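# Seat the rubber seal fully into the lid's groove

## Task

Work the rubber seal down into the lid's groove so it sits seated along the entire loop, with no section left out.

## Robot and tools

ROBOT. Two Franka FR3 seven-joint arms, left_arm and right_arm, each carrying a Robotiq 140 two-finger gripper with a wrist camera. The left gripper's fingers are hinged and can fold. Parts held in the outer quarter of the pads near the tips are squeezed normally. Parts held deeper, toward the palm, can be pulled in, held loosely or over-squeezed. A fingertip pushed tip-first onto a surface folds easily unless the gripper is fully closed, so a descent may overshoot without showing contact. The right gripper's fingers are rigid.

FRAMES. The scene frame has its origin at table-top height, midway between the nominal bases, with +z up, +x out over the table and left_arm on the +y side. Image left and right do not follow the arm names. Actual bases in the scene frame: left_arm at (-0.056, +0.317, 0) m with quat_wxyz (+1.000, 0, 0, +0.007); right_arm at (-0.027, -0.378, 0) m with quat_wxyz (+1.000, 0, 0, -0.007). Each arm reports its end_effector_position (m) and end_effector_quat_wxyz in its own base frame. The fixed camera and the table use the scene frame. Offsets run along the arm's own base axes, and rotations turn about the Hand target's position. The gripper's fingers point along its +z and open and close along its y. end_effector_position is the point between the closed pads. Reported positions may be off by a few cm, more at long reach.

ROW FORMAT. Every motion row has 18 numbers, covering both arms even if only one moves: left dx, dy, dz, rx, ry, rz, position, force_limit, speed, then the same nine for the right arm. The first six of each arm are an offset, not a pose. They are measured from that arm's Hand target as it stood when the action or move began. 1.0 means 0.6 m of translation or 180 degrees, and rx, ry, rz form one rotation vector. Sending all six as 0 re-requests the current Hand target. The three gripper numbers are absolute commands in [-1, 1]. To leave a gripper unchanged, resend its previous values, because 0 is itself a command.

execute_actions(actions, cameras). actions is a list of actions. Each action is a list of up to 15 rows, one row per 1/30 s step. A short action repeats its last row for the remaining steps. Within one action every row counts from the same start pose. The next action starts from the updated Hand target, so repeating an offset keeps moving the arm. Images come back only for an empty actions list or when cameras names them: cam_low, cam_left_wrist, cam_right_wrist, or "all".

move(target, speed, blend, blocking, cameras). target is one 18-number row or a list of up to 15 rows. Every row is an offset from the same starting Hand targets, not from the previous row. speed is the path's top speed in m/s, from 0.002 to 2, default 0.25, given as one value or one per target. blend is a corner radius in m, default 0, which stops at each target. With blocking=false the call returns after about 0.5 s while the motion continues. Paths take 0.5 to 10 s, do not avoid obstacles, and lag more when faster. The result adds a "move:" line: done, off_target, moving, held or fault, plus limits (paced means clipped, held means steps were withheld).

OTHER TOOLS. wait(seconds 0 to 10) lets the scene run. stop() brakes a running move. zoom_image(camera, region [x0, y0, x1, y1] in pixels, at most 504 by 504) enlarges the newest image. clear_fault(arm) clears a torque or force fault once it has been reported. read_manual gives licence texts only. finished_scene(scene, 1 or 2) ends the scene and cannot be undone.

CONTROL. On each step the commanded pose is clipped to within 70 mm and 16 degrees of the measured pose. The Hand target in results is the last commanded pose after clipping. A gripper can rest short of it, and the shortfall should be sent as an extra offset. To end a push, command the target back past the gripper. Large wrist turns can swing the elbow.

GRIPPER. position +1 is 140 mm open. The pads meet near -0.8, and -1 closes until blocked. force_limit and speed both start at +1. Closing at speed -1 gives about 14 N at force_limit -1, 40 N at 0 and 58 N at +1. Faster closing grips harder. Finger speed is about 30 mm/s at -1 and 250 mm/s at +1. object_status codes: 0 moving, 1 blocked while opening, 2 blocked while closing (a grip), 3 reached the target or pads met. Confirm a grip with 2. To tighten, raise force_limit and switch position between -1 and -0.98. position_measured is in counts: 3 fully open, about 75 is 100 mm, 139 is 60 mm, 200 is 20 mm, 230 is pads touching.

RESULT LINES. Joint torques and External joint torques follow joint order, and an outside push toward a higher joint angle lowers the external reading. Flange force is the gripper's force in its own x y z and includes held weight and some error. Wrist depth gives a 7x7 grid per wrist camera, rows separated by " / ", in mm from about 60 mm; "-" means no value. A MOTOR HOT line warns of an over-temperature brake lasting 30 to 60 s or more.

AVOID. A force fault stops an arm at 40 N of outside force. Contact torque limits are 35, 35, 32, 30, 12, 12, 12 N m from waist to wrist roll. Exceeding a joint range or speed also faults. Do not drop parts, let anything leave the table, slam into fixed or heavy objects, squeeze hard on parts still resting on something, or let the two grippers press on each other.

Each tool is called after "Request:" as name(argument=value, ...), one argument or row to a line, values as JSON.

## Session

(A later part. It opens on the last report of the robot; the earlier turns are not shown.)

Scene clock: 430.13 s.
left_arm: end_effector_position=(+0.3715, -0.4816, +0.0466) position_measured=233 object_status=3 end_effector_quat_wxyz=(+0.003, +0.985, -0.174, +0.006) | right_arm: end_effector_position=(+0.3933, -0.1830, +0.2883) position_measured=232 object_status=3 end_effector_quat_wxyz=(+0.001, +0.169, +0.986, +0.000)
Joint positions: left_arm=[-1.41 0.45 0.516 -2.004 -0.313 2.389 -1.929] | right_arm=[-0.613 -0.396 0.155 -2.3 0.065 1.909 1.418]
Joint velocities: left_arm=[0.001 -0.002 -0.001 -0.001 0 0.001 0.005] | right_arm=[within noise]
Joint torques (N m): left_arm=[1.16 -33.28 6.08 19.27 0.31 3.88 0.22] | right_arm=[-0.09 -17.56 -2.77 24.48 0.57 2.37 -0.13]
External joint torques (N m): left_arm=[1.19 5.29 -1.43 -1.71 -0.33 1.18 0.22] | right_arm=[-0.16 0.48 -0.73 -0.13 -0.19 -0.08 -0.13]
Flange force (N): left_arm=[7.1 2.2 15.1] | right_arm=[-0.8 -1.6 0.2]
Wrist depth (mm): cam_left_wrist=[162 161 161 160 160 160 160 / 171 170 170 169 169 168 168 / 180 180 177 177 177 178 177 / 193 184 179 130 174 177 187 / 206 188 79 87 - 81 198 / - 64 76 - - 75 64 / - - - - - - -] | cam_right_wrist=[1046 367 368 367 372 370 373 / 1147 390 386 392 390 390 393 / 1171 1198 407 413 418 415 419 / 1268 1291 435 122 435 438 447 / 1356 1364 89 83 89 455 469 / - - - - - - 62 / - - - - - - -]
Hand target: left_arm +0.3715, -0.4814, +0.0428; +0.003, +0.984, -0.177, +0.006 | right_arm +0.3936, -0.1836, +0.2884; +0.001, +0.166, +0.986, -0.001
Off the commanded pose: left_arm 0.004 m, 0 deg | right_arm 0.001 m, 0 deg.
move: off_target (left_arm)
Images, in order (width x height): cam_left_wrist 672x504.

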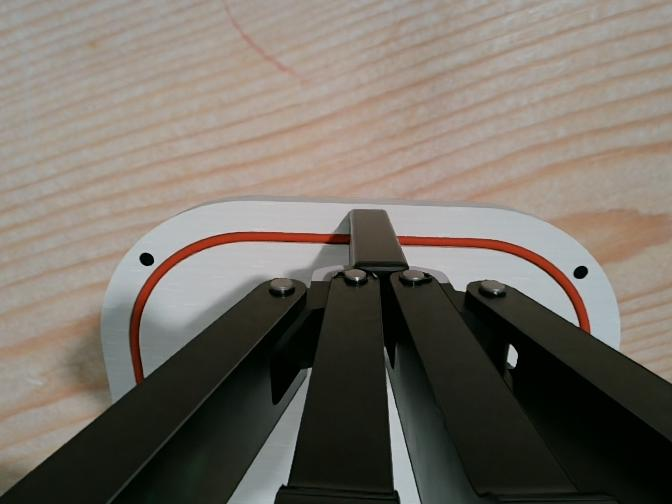

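Request:
move(
  target=[
    [0,0,0.0178,0,0,0,-1,-0.7,0,0,0,0,0,0,0,-1,-0.6,-0.5],
    [0.0088,0.0288,0.0178,0,0,0,-1,-0.7,0,0,0,0,0,0,0,-1,-0.6,-0.5],
    [0.0088,0.0288,0.0003,0,0,0,-1,-0.7,0,0,0,0,0,0,0,-1,-0.6,-0.5],
    [0.0088,0.0288,0.0178,0,0,0,-1,-0.7,0,0,0,0,0,0,0,-1,-0.6,-0.5],
    [0.0195,0.0552,0.0178,0,0,0,-1,-0.7,0,0,0,0,0,0,0,-1,-0.6,-0.5],
    [0.0195,0.0552,0.0005,0,0,0,-1,-0.7,0,0,0,0,0,0,0,-1,-0.6,-0.5],
    [0.0195,0.0552,0.0178,0,0,0,-1,-0.7,0,0,0,0,0,0,0,-1,-0.6,-0.5],
    [0.03,0.0815,0.0178,0,0,0,-1,-0.7,0,0,0,0,0,0,0,-1,-0.6,-0.5],
    [0.03,0.0815,0.0007,0,0,0,-1,-0.7,0,0,0,0,0,0,0,-1,-0.6,-0.5],
    [0.03,0.0815,0.0178,0,0,0,-1,-0.7,0,0,0,0,0,0,0,-1,-0.6,-0.5],
    [0.0373,0.1132,0.0178,0,0,0,-1,-0.7,0,0,0,0,0,0,0,-1,-0.6,-0.5],
    [0.0373,0.1132,0.0012,0,0,0,-1,-0.7,0,0,0,0,0,0,0,-1,-0.6,-0.5],
    [0.0373,0.1132,0.0178,0,0,0,-1,-0.7,0,0,0,0,0,0,0,-1,-0.6,-0.5],
    [0.0337,0.1433,0.0178,0,0,0,-1,-0.7,0,0,0,0,0,0,0,-1,-0.6,-0.5],
    [0.0337,0.1433,0.0012,0,0,0,-1,-0.7,0,0,0,0,0,0,0,-1,-0.6,-0.5],
  ],
  speed=[0.08,0.08,0.02,0.08,0.08,0.02,0.08,0.08,0.02,0.08,0.08,0.02,0.08,0.08,0.02],
  blend=[0.003,0.003,0,0.003,0.003,0,0.003,0.003,0,0.003,0.003,0,0.003,0.003,0],
  cameras=["cam_left_wrist"],
)

Request:
zoom_image(
  camera="cam_left_wrist",
  region=[280, 150, 600, 350],
)

Scene clock: 436.30 s.
left_arm: end_effector_position=(+0.3921, -0.3963, +0.0473) position_measured=233 object_status=3 end_effector_quat_wxyz=(+0.004, +0.985, -0.175, +0.007) | right_arm: end_effector_position=(+0.3933, -0.1830, +0.2883) position_measured=232 object_status=3 end_effector_quat_wxyz=(+0.001, +0.169, +0.986, +0.000)
Joint positions: left_arm=[-1.343 0.314 0.55 -2.204 -0.261 2.473 -1.831] | right_arm=[-0.613 -0.396 0.155 -2.3 0.065 1.909 1.418]
Joint velocities: left_arm=[0.002 0.002 -0.002 0 -0.002 0.003 0.009] | right_arm=[within noise]
Joint torques (N m): left_arm=[1.19 -28.31 4.24 18.64 0.12 3.58 0.44] | right_arm=[-0.04 -17.53 -2.78 24.47 0.57 2.36 -0.12]
External joint torques (N m): left_arm=[1.21 4.89 -1.22 -1.67 -0.46 0.88 0.44] | right_arm=[0.03 0.56 -0.58 -0.2 -0.18 -0.1 -0.12]
Flange force (N): left_arm=[8.4 1.2 16.5] | right_arm=[-0.9 -1.2 0.3]
Wrist depth (mm): cam_left_wrist=[161 161 161 161 160 159 159 / 170 170 169 169 169 169 168 / 180 180 180 179 175 172 174 / 192 191 192 147 175 177 177 / 205 202 79 87 - 82 188 / - 64 76 - - 75 64 / - - - - - - -] | cam_right_wrist=[1072 365 367 368 368 369 370 / 1134 389 389 387 388 389 394 / 1198 1191 409 413 411 414 415 / 1246 1268 431 122 441 439 440 / 1356 - 89 83 89 454 472 / - - - - - - 65 / - - - - - - -]
Hand target: left_arm +0.3918, -0.3954, +0.0435; +0.003, +0.984, -0.177, +0.006 | right_arm +0.3936, -0.1836, +0.2884; +0.001, +0.166, +0.986, -0.001
Off the commanded pose: left_arm 0.004 m, 0 deg | right_arm 0.001 m, 0 deg.
move: off_target (left_arm)
Images, in order (width x height): cam_left_wrist 672x504.

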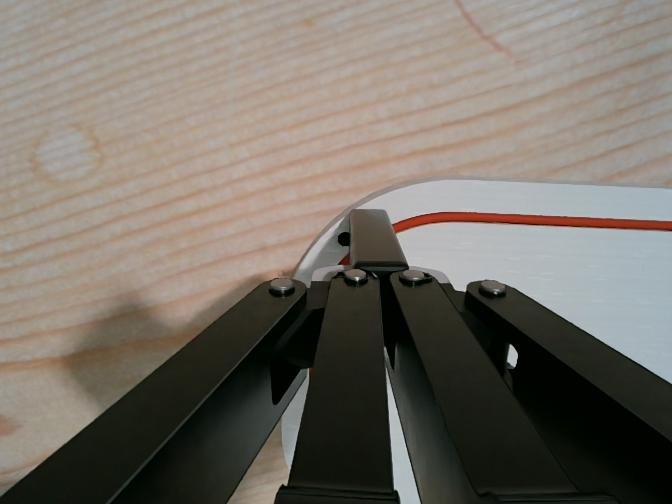

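Scaled by 1.575 from the camera's 672x504 image, which has a finer 960x720 frame.

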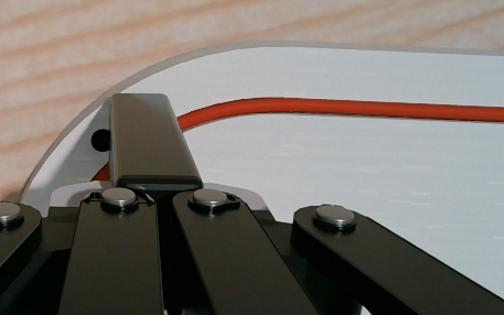

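Request:
move(
  target=[
    [0.0005,-0.0015,0.0175,0,0,0,-1,-0.7,0,0,0,0,0,0,0,-1,-0.6,-0.5],
    [-0.0142,0.0278,0.0175,0,0,0,-1,-0.7,0,0,0,0,0,0,0,-1,-0.6,-0.5],
    [-0.0142,0.0278,0.0003,0,0,0,-1,-0.7,0,0,0,0,0,0,0,-1,-0.6,-0.5],
    [-0.0142,0.0278,0.0175,0,0,0,-1,-0.7,0,0,0,0,0,0,0,-1,-0.6,-0.5],
    [-0.034,0.0503,0.0175,0,0,0,-1,-0.7,0,0,0,0,0,0,0,-1,-0.6,-0.5],
    [-0.034,0.0503,0.0008,0,0,0,-1,-0.7,0,0,0,0,0,0,0,-1,-0.6,-0.5],
    [-0.034,0.0503,0.0175,0,0,0,-1,-0.7,0,0,0,0,0,0,0,-1,-0.6,-0.5],
    [-0.0637,0.0662,0.0175,0,0,0,-1,-0.7,0,0,0,0,0,0,0,-1,-0.6,-0.5],
    [-0.0637,0.0662,0.0017,0,0,0,-1,-0.7,0,0,0,0,0,0,0,-1,-0.6,-0.5],
    [-0.0637,0.0662,0.0175,0,0,0,-1,-0.7,0,0,0,0,0,0,0,-1,-0.6,-0.5],
    [-0.0943,0.0793,0.0175,0,0,0,-1,-0.7,0,0,0,0,0,0,0,-1,-0.6,-0.5],
    [-0.0943,0.0793,0.0022,0,0,0,-1,-0.7,0,0,0,0,0,0,0,-1,-0.6,-0.5],
    [-0.0943,0.0793,0.0175,0,0,0,-1,-0.7,0,0,0,0,0,0,0,-1,-0.6,-0.5],
    [-0.125,0.0927,0.0175,0,0,0,-1,-0.7,0,0,0,0,0,0,0,-1,-0.6,-0.5],
    [-0.125,0.0927,0.0022,0,0,0,-1,-0.7,0,0,0,0,0,0,0,-1,-0.6,-0.5],
  ],
  speed=[0.08,0.08,0.02,0.08,0.08,0.02,0.08,0.08,0.02,0.08,0.08,0.02,0.08,0.08,0.02],
  blend=[0.003,0.003,0,0.003,0.003,0,0.003,0.003,0,0.003,0.003,0,0.003,0.003,0],
  cameras=["cam_left_wrist"],
)

Request:
zoom_image(
  camera="cam_left_wrist",
  region=[280, 0, 580, 230],
)

Scene clock: 442.63 s.
left_arm: end_effector_position=(+0.3164, -0.3404, +0.0483) position_measured=233 object_status=3 end_effector_quat_wxyz=(+0.004, +0.983, -0.181, +0.005) | right_arm: end_effector_position=(+0.3933, -0.1830, +0.2883) position_measured=232 object_status=3 end_effector_quat_wxyz=(+0.001, +0.169, +0.986, +0.000)
Joint positions: left_arm=[-1.457 0.055 0.629 -2.529 -0.062 2.586 -1.985] | right_arm=[-0.613 -0.396 0.155 -2.3 0.065 1.909 1.418]
Joint torques (N m): left_arm=[0.03 -17.73 -0.16 17.62 -0.06 4.21 -0.23] | right_arm=[-0.09 -17.61 -2.8 24.53 0.58 2.36 -0.14]
External joint torques (N m): left_arm=[0.07 5.2 -1.07 -1.65 -0.56 1.54 -0.23] | right_arm=[-0.01 0.3 -0.6 -0.04 -0.17 -0.09 -0.14]
Flange force (N): left_arm=[8.7 5.6 22.7] | right_arm=[-0.5 -1.2 -0.1]
Wrist depth (mm): cam_left_wrist=[160 160 160 158 149 148 148 / 170 169 169 167 157 157 155 / 180 180 179 175 166 167 166 / 192 193 191 147 175 177 177 / 205 202 79 87 - 81 187 / - 64 76 - - 75 - / - - - - - - -] | cam_right_wrist=[1078 363 365 370 367 367 372 / 1117 390 382 386 391 391 390 / 1198 1147 409 413 415 414 413 / 1275 1268 437 122 440 440 444 / 1339 1331 89 83 89 459 473 / - - - - - - 65 / - - - - - - -]
Hand target: left_arm +0.3168, -0.3398, +0.0448; +0.003, +0.984, -0.177, +0.006 | right_arm +0.3936, -0.1836, +0.2884; +0.001, +0.166, +0.986, -0.001
Off the commanded pose: left_arm 0.004 m, 1 deg | right_arm 0.001 m, 0 deg.
move: off_target (left_arm)
Images, in order (width x height): cam_left_wrist 672x504.

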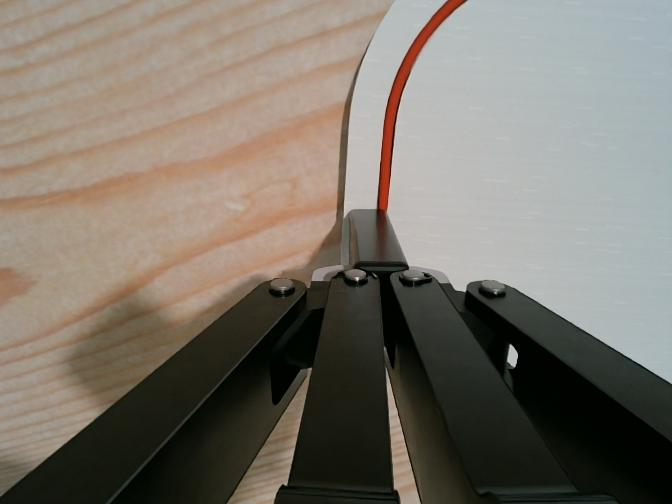

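Scaled by 1.680 from the camera's 672x504 image, which has a finer 960x720 frame.

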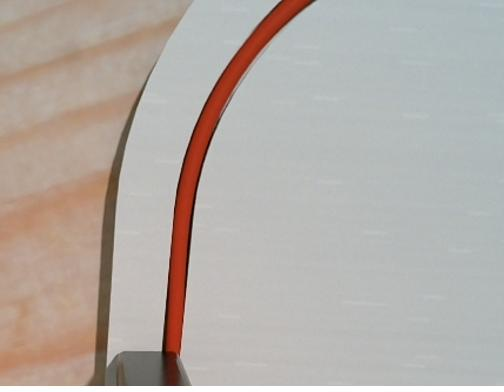

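Request:
move(
  target=[
    [-0.0007,-0.001,0.0162,0,0,0,-1,-0.7,0,0,0,0,0,0,0,-1,-0.6,-0.5],
    [-0.0237,-0.0002,0.0162,0,0,0,-1,-0.7,0,0,0,0,0,0,0,-1,-0.6,-0.5],
    [-0.0237,-0.0002,0.0007,0,0,0,-1,-0.7,0,0,0,0,0,0,0,-1,-0.6,-0.5],
    [-0.0237,-0.0002,0.0162,0,0,0,-1,-0.7,0,0,0,0,0,0,0,-1,-0.6,-0.5],
    [-0.051,0.0083,0.0162,0,0,0,-1,-0.7,0,0,0,0,0,0,0,-1,-0.6,-0.5],
    [-0.051,0.0083,0.0007,0,0,0,-1,-0.7,0,0,0,0,0,0,0,-1,-0.6,-0.5],
    [-0.051,0.0083,0.0162,0,0,0,-1,-0.7,0,0,0,0,0,0,0,-1,-0.6,-0.5],
    [-0.0845,0.0067,0.0162,0,0,0,-1,-0.7,0,0,0,0,0,0,0,-1,-0.6,-0.5],
    [-0.0845,0.0067,0.0007,0,0,0,-1,-0.7,0,0,0,0,0,0,0,-1,-0.6,-0.5],
  ],
  speed=[0.08,0.08,0.02,0.08,0.08,0.02,0.08,0.08,0.02],
  blend=[0.003,0.003,0,0.003,0.003,0,0.003,0.003,0],
  cameras=["cam_left_wrist"],
)

Request:
zoom_image(
  camera="cam_left_wrist",
  region=[250, 0, 500, 300],
)

Scene clock: 446.37 s.
left_arm: end_effector_position=(+0.2667, -0.3360, +0.0487) position_measured=233 object_status=3 end_effector_quat_wxyz=(+0.003, +0.984, -0.181, +0.006) | right_arm: end_effector_position=(+0.3933, -0.1830, +0.2883) position_measured=232 object_status=3 end_effector_quat_wxyz=(+0.001, +0.169, +0.986, +0.000)
Joint positions: left_arm=[-1.48 -0.055 0.588 -2.645 0.065 2.612 -2.156] | right_arm=[-0.613 -0.396 0.155 -2.3 0.065 1.909 1.418]
Joint torques (N m): left_arm=[-0.85 -15.19 -2.2 16.88 -0.31 4.21 -0.23] | right_arm=[-0.02 -17.62 -2.79 24.49 0.56 2.38 -0.09]
External joint torques (N m): left_arm=[-0.89 5.09 -1.41 -2.13 -0.79 1.54 -0.23] | right_arm=[-0.05 0.57 -0.7 -0.22 -0.2 -0.08 -0.09]
Flange force (N): left_arm=[6.8 8.3 24.4] | right_arm=[-0.9 -1.4 0.4]
Wrist depth (mm): cam_left_wrist=[161 160 160 151 149 148 148 / 170 170 170 159 157 157 156 / 181 180 180 171 167 166 166 / 192 192 191 130 175 177 174 / 206 202 79 87 - 81 188 / - 64 76 - - 75 64 / - - - - - - -] | cam_right_wrist=[1100 363 368 367 370 371 371 / 1123 389 384 387 388 390 392 / 1191 1198 409 409 412 417 419 / 1261 1253 436 122 438 437 442 / 1382 - 89 83 89 461 468 / - - - - - - 65 / - - - - - - -]
Hand target: left_arm +0.2661, -0.3358, +0.0452; +0.003, +0.984, -0.177, +0.006 | right_arm +0.3936, -0.1836, +0.2884; +0.001, +0.166, +0.986, -0.001
Off the commanded pose: left_arm 0.004 m, 0 deg | right_arm 0.001 m, 0 deg.
move: off_target (left_arm)
Images, in order (width x height): cam_left_wrist 672x504.

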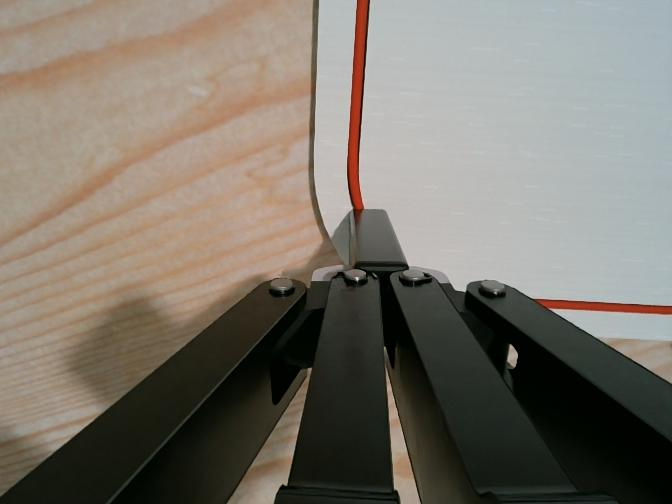

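Scaled by 1.680 from the camera's 672x504 image, which has a finer 960x720 frame.

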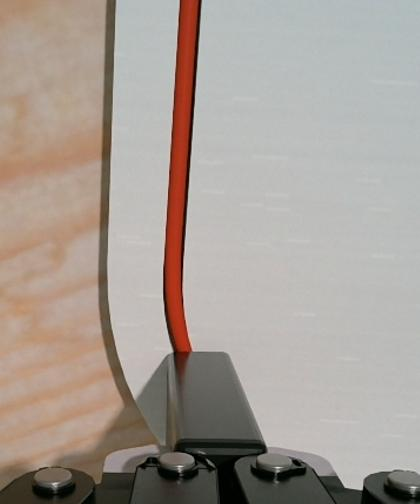

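Request:
move(
  target=[
    [0.001,-0.0003,0.0155,0,0,0,-1,-0.7,0,0,0,0,0,0,0,-1,-0.6,-0.5],
    [-0.0307,-0.0122,0.0155,0,0,0,-1,-0.7,0,0,0,0,0,0,0,-1,-0.6,-0.5],
    [-0.0307,-0.0122,0.0007,0,0,0,-1,-0.7,0,0,0,0,0,0,0,-1,-0.6,-0.5],
    [-0.0307,-0.0122,0.0155,0,0,0,-1,-0.7,0,0,0,0,0,0,0,-1,-0.6,-0.5],
    [-0.0598,-0.0373,0.0155,0,0,0,-1,-0.7,0,0,0,0,0,0,0,-1,-0.6,-0.5],
    [-0.0598,-0.0373,0.0007,0,0,0,-1,-0.7,0,0,0,0,0,0,0,-1,-0.6,-0.5],
    [-0.0598,-0.0373,0.0155,0,0,0,-1,-0.7,0,0,0,0,0,0,0,-1,-0.6,-0.5],
    [-0.073,-0.0618,0.0155,0,0,0,-1,-0.7,0,0,0,0,0,0,0,-1,-0.6,-0.5],
    [-0.073,-0.0618,0.0007,0,0,0,-1,-0.7,0,0,0,0,0,0,0,-1,-0.6,-0.5],
    [-0.073,-0.0618,0.0155,0,0,0,-1,-0.7,0,0,0,0,0,0,0,-1,-0.6,-0.5],
    [-0.0853,-0.0873,0.0155,0,0,0,-1,-0.7,0,0,0,0,0,0,0,-1,-0.6,-0.5],
    [-0.0853,-0.0873,0.0007,0,0,0,-1,-0.7,0,0,0,0,0,0,0,-1,-0.6,-0.5],
    [-0.0853,-0.0873,0.0155,0,0,0,-1,-0.7,0,0,0,0,0,0,0,-1,-0.6,-0.5],
    [-0.0977,-0.1128,0.0155,0,0,0,-1,-0.7,0,0,0,0,0,0,0,-1,-0.6,-0.5],
    [-0.0977,-0.1128,0.0007,0,0,0,-1,-0.7,0,0,0,0,0,0,0,-1,-0.6,-0.5],
  ],
  speed=[0.08,0.08,0.02,0.08,0.08,0.02,0.08,0.08,0.02,0.08,0.08,0.02,0.08,0.08,0.02],
  blend=[0.003,0.003,0,0.003,0.003,0,0.003,0.003,0,0.003,0.003,0,0.003,0.003,0],
  cameras=["cam_left_wrist"],
)

Request:
zoom_image(
  camera="cam_left_wrist",
  region=[60, 120, 360, 320],
)

Request:
zoom_image(
  camera="cam_left_wrist",
  region=[360, 120, 660, 320],
)

Scene clock: 452.53 s.
left_arm: end_effector_position=(+0.2091, -0.4038, +0.0484) position_measured=233 object_status=3 end_effector_quat_wxyz=(+0.004, +0.984, -0.177, +0.007) | right_arm: end_effector_position=(+0.3933, -0.1830, +0.2883) position_measured=232 object_status=3 end_effector_quat_wxyz=(+0.001, +0.169, +0.986, +0.000)
Joint positions: left_arm=[-1.561 0.021 0.463 -2.564 -0.004 2.598 -2.31] | right_arm=[-0.613 -0.396 0.155 -2.3 0.065 1.909 1.418]
Joint velocities: left_arm=[0.001 0 -0.001 0 -0.002 0.004 -0.001] | right_arm=[within noise]
Joint torques (N m): left_arm=[-0.41 -20.95 -1.15 17.82 -0.11 3.17 0.04] | right_arm=[-0.05 -17.64 -2.8 24.48 0.56 2.37 -0.1]
External joint torques (N m): left_arm=[-0.34 3.49 -1.36 -1.39 -0.61 0.51 0.04] | right_arm=[-0.01 0.42 -0.64 -0.15 -0.2 -0.08 -0.1]
Flange force (N): left_arm=[3.5 5.5 13.8] | right_arm=[-0.6 -1.3 0.2]
Wrist depth (mm): cam_left_wrist=[162 150 150 149 148 149 148 / 171 161 158 158 157 157 156 / 181 179 169 167 167 166 166 / 193 192 194 130 174 175 189 / 207 202 79 87 - 81 199 / - 64 76 - - 75 64 / - - - - - - -] | cam_right_wrist=[1171 365 367 372 372 371 370 / 1153 388 385 388 389 393 389 / 1159 1178 411 411 413 415 415 / 1283 1253 432 122 439 438 445 / 1373 1322 89 83 89 460 472 / - - - - - - 65 / - - - - - - -]
Hand target: left_arm +0.2074, -0.4035, +0.0456; +0.003, +0.984, -0.177, +0.006 | right_arm +0.3936, -0.1836, +0.2884; +0.001, +0.166, +0.986, -0.001
Off the commanded pose: left_arm 0.003 m, 0 deg | right_arm 0.001 m, 0 deg.
move: done
Images, in order (width x height): cam_left_wrist 672x504.

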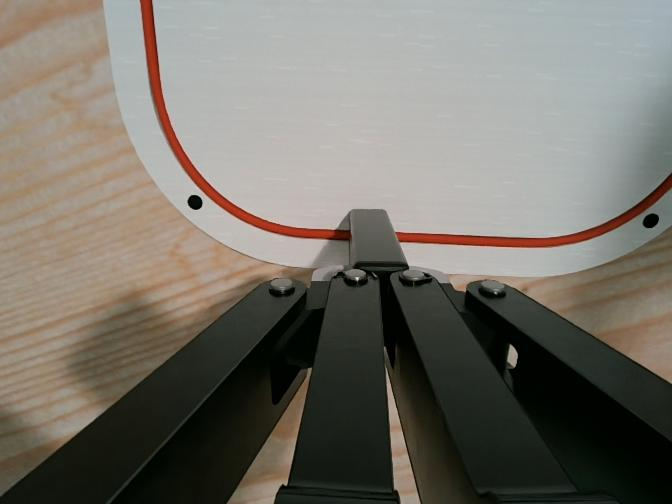

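Scaled by 1.680 from the camera's 672x504 image, which has a finer 960x720 frame.

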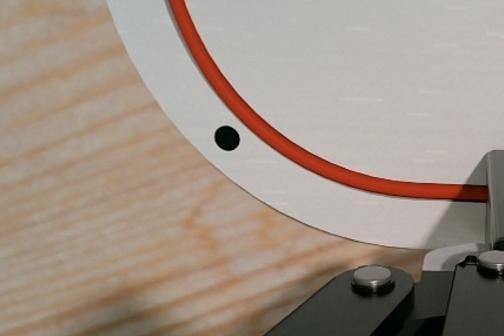

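Scaled by 1.680 from the camera's 672x504 image, which has a finer 960x720 frame.

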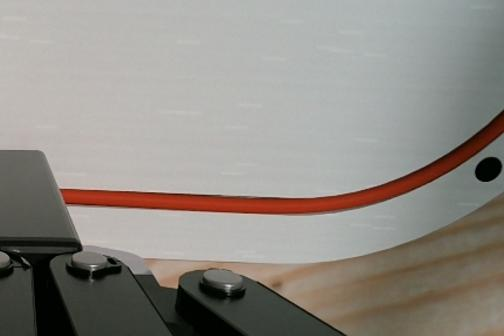

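Request:
zoom_image(
  camera="cam_left_wrist",
  region=[480, 190, 620, 270],
)

Request:
zoom_image(
  camera="cam_left_wrist",
  region=[390, 200, 500, 270],
)

Request:
zoom_image(
  camera="cam_left_wrist",
  region=[240, 200, 350, 270],
)

Request:
zoom_image(
  camera="cam_left_wrist",
  region=[130, 100, 260, 230],
)

Scaled by 3.600 from the camera's 672x504 image, which has a finer 960x720 frame.

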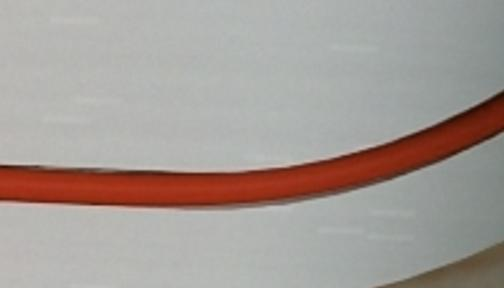

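Scaled by 4.582 from the camera's 672x504 image, which has a finer 960x720 frame.

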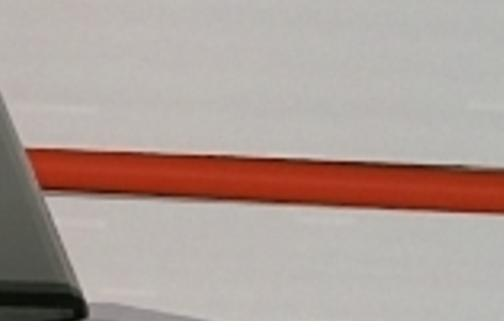

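Scaled by 4.582 from the camera's 672x504 image, which has a finer 960x720 frame.

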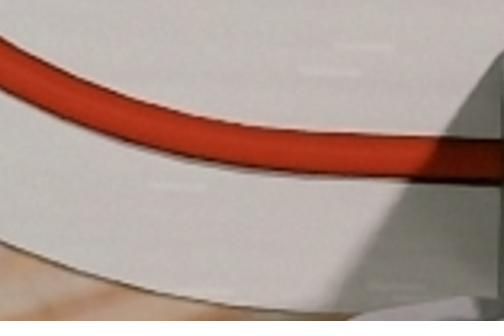

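Scaled by 3.877 from the camera's 672x504 image, which has a finer 960x720 frame.

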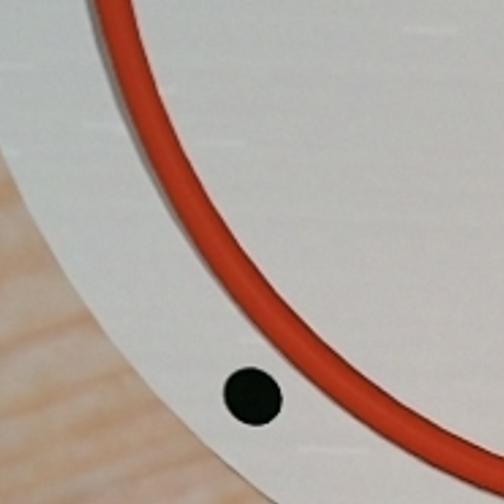

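Request:
move(
  target=[
    [0.0028,-0.0005,0.0148,0,0,0,-1,-0.7,0,0,0,0,0,0,0,-1,-0.6,-0.5],
    [-0.0395,-0.1127,0.0148,0,0,0,-1,-0.7,0,0,0,0,0,0,0,-1,-0.6,-0.5],
    [-0.0395,-0.1127,-0.0003,0,0,0,-1,-0.7,0,0,0,0,0,0,0,-1,-0.6,-0.5],
    [-0.0395,-0.1127,0.0148,0,0,0,-1,-0.7,0,0,0,0,0,0,0,-1,-0.6,-0.5],
    [-0.0465,-0.1353,0.0148,0,0,0,-1,-0.7,0,0,0,0,0,0,0,-1,-0.6,-0.5],
    [-0.0465,-0.1353,-0.0003,0,0,0,-1,-0.7,0,0,0,0,0,0,0,-1,-0.6,-0.5],
    [-0.0465,-0.1353,0.02,0,0,0,-1,-0.7,0,0,0,0,0,0,0,-1,-0.6,-0.5],
    [-0.029,-0.0275,0.124,0,0,0,-1,-0.7,0,0,0,0,0,0,0,-1,-0.6,-0.5],
  ],
  speed=[0.08,0.1,0.02,0.08,0.08,0.02,0.08,0.2],
  blend=[0.003,0.003,0,0.003,0.003,0,0.003,0],
  cameras=["cam_left_wrist"],
)

Request:
zoom_image(
  camera="cam_left_wrist",
  region=[120, 60, 380, 250],
)

Request:
zoom_image(
  camera="cam_left_wrist",
  region=[360, 60, 620, 250],
)

Scene clock: 457.47 s.
left_arm: end_effector_position=(+0.1899, -0.4212, +0.1199) position_measured=233 object_status=3 end_effector_quat_wxyz=(+0.004, +0.984, -0.179, +0.006) | right_arm: end_effector_position=(+0.3933, -0.1830, +0.2883) position_measured=232 object_status=3 end_effector_quat_wxyz=(+0.001, +0.169, +0.986, +0.000)
Joint positions: left_arm=[-1.586 -0.133 0.438 -2.495 0.089 2.386 -2.427] | right_arm=[-0.613 -0.396 0.155 -2.3 0.065 1.909 1.418]
Joint velocities: left_arm=[0.001 0.002 0 0.001 0.001 -0.001 -0.007] | right_arm=[within noise]
Joint torques (N m): left_arm=[1.1 -22.37 -2.32 21.07 0.93 2.42 -0.14] | right_arm=[-0.09 -17.58 -2.81 24.45 0.57 2.37 -0.12]
External joint torques (N m): left_arm=[1.11 -0.01 -0.62 -0.94 0.27 -0.23 -0.14] | right_arm=[-0.14 0.5 -0.74 -0.15 -0.19 -0.08 -0.12]
Flange force (N): left_arm=[-3.0 -3.2 -0.6] | right_arm=[-0.8 -1.5 0.2]
Wrist depth (mm): cam_left_wrist=[225 216 214 213 211 211 217 / 238 231 224 224 227 222 234 / 252 250 239 236 236 244 248 / 269 268 267 130 262 263 265 / 287 282 79 87 - 81 278 / - 64 76 - - 75 64 / - - - - - - -] | cam_right_wrist=[1026 363 365 367 367 369 372 / 1147 391 386 386 388 390 391 / 1204 1184 407 406 411 416 417 / 1283 1268 438 122 435 439 444 / 1306 1347 89 83 89 458 470 / - - - - - - 62 / - - - - - - -]
Hand target: left_arm +0.1900, -0.4200, +0.1200; +0.003, +0.984, -0.177, +0.006 | right_arm +0.3936, -0.1836, +0.2884; +0.001, +0.166, +0.986, -0.001
Off the commanded pose: left_arm 0.001 m, 0 deg | right_arm 0.001 m, 0 deg.
move: done
Images, in order (width x height): cam_left_wrist 672x504.

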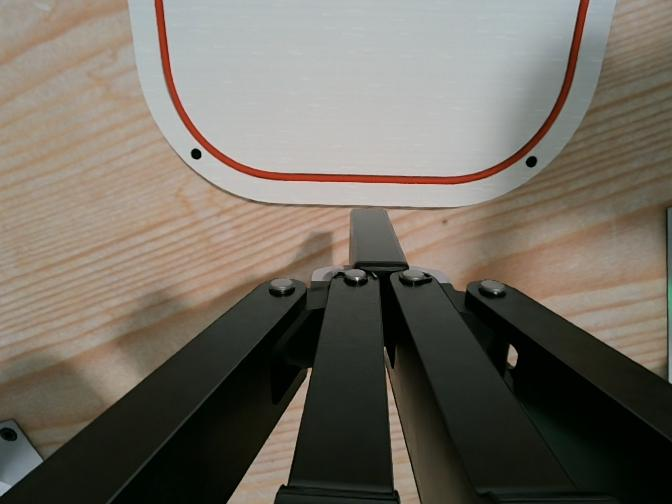

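Scaled by 1.938 from the camera's 672x504 image, which has a finer 960x720 frame.

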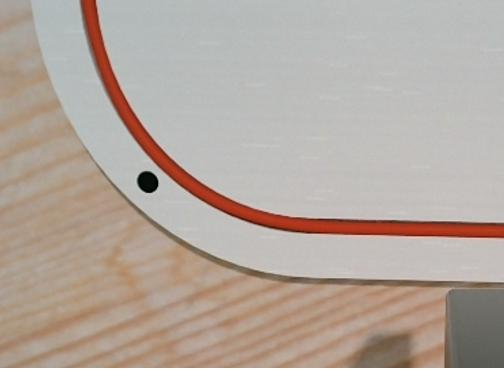

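Scaled by 1.938 from the camera's 672x504 image, which has a finer 960x720 frame.

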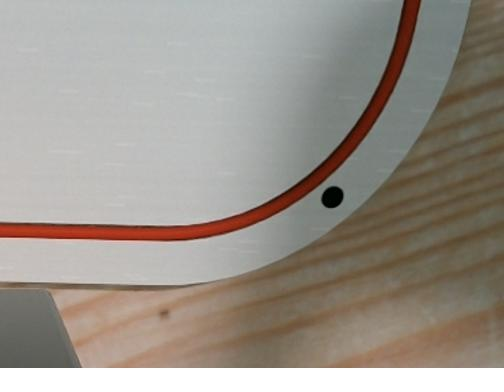

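Request:
move(
  target=[0.1384,-0.0582,0.02,0,0,0,-1,-0.7,0,0,0,0,0,0,0,-1,-0.6,-0.5],
  speed=0.2,
  cameras=["cam_left_wrist"],
)

Request:
zoom_image(
  camera="cam_left_wrist",
  region=[130, 0, 380, 180],
)

Request:
zoom_image(
  camera="cam_left_wrist",
  region=[370, 0, 620, 180],
)

Request:
zoom_image(
  camera="cam_left_wrist",
  region=[130, 120, 280, 300],
)

Request:
zoom_image(
  camera="cam_left_wrist",
  region=[470, 120, 620, 300],
)

Scene clock: 459.53 s.
left_arm: end_effector_position=(+0.2734, -0.4557, +0.1332) position_measured=233 object_status=3 end_effector_quat_wxyz=(+0.004, +0.985, -0.175, +0.009) | right_arm: end_effector_position=(+0.3933, -0.1830, +0.2883) position_measured=232 object_status=3 end_effector_quat_wxyz=(+0.001, +0.169, +0.986, +0.000)
Joint positions: left_arm=[-1.54 0.053 0.509 -2.255 -0.024 2.318 -2.235] | right_arm=[-0.613 -0.396 0.155 -2.3 0.065 1.909 1.418]
Joint velocities: left_arm=[0 -0.001 -0.001 0 0 0 0.006] | right_arm=[within noise]
Joint torques (N m): left_arm=[0.97 -26.37 0.57 22.58 0.33 2.42 0.29] | right_arm=[-0.06 -17.56 -2.83 24.52 0.56 2.39 -0.18]
External joint torques (N m): left_arm=[1.01 1.63 -0.24 -0.18 -0.38 -0.24 0.29] | right_arm=[-0.08 0.52 -0.73 -0.04 -0.2 -0.05 -0.18]
Flange force (N): left_arm=[5.6 2.7 3.4] | right_arm=[-1.2 -1.6 0.1]
Wrist depth (mm): cam_left_wrist=[237 235 224 225 224 228 232 / 250 244 239 237 237 241 247 / 265 259 250 252 251 253 262 / 283 281 266 121 261 270 278 / 300 298 79 87 - 81 293 / - 64 76 - - 75 64 / - - - - - - -] | cam_right_wrist=[1051 363 367 368 370 372 368 / 1134 391 388 389 388 390 392 / 1140 1178 406 407 413 413 418 / 1218 1306 433 122 437 438 446 / 1382 1347 89 83 89 459 470 / - - - - - - 62 / - - - - - - -]
Hand target: left_arm +0.2731, -0.4549, +0.1320; +0.003, +0.984, -0.177, +0.006 | right_arm +0.3936, -0.1836, +0.2884; +0.001, +0.166, +0.986, -0.001
Off the commanded pose: left_arm 0.001 m, 0 deg | right_arm 0.001 m, 0 deg.
move: done
Images, in order (width x height): cam_left_wrist 672x504.

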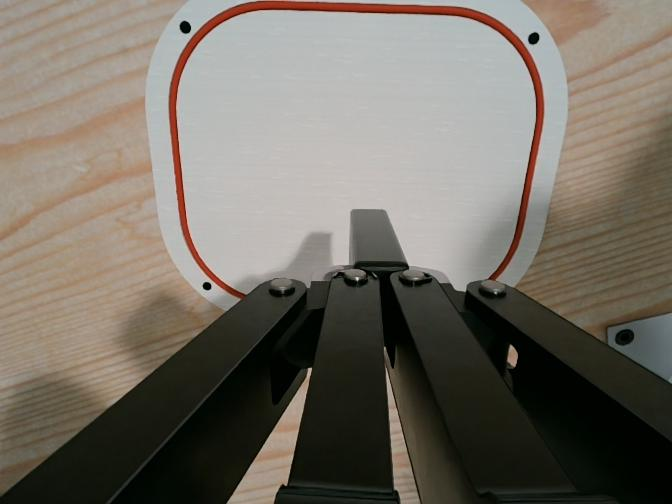

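Scaled by 2.016 from the camera's 672x504 image, which has a finer 960x720 frame.

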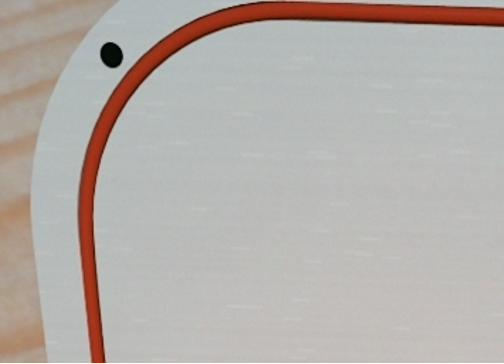

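Scaled by 2.016 from the camera's 672x504 image, which has a finer 960x720 frame.

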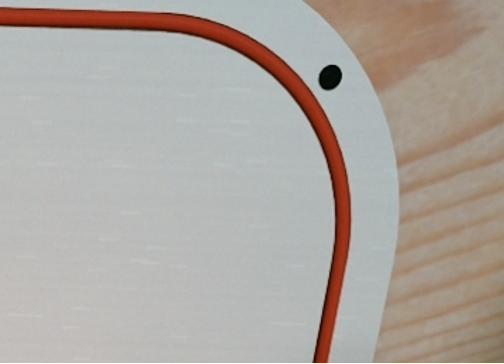

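Scaled by 2.800 from the camera's 672x504 image, which has a finer 960x720 frame.

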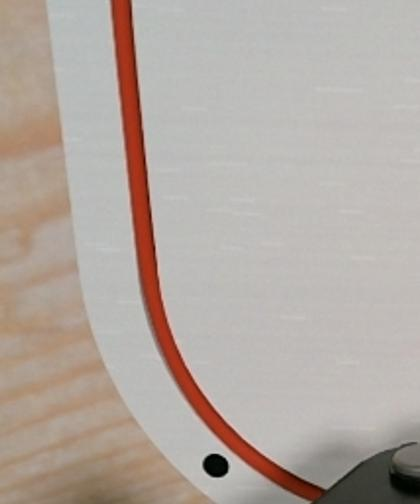

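Scaled by 2.800 from the camera's 672x504 image, which has a finer 960x720 frame.

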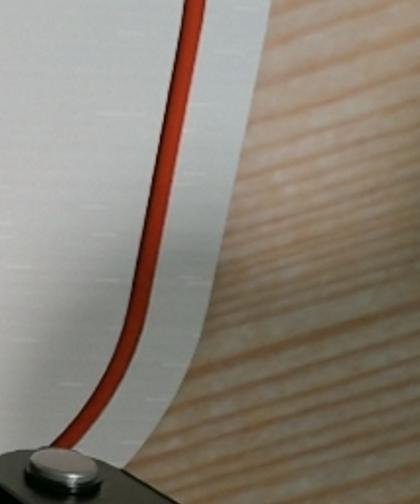

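Request:
finished_scene(
  scene=1,
)

The scene is finished: the task was done.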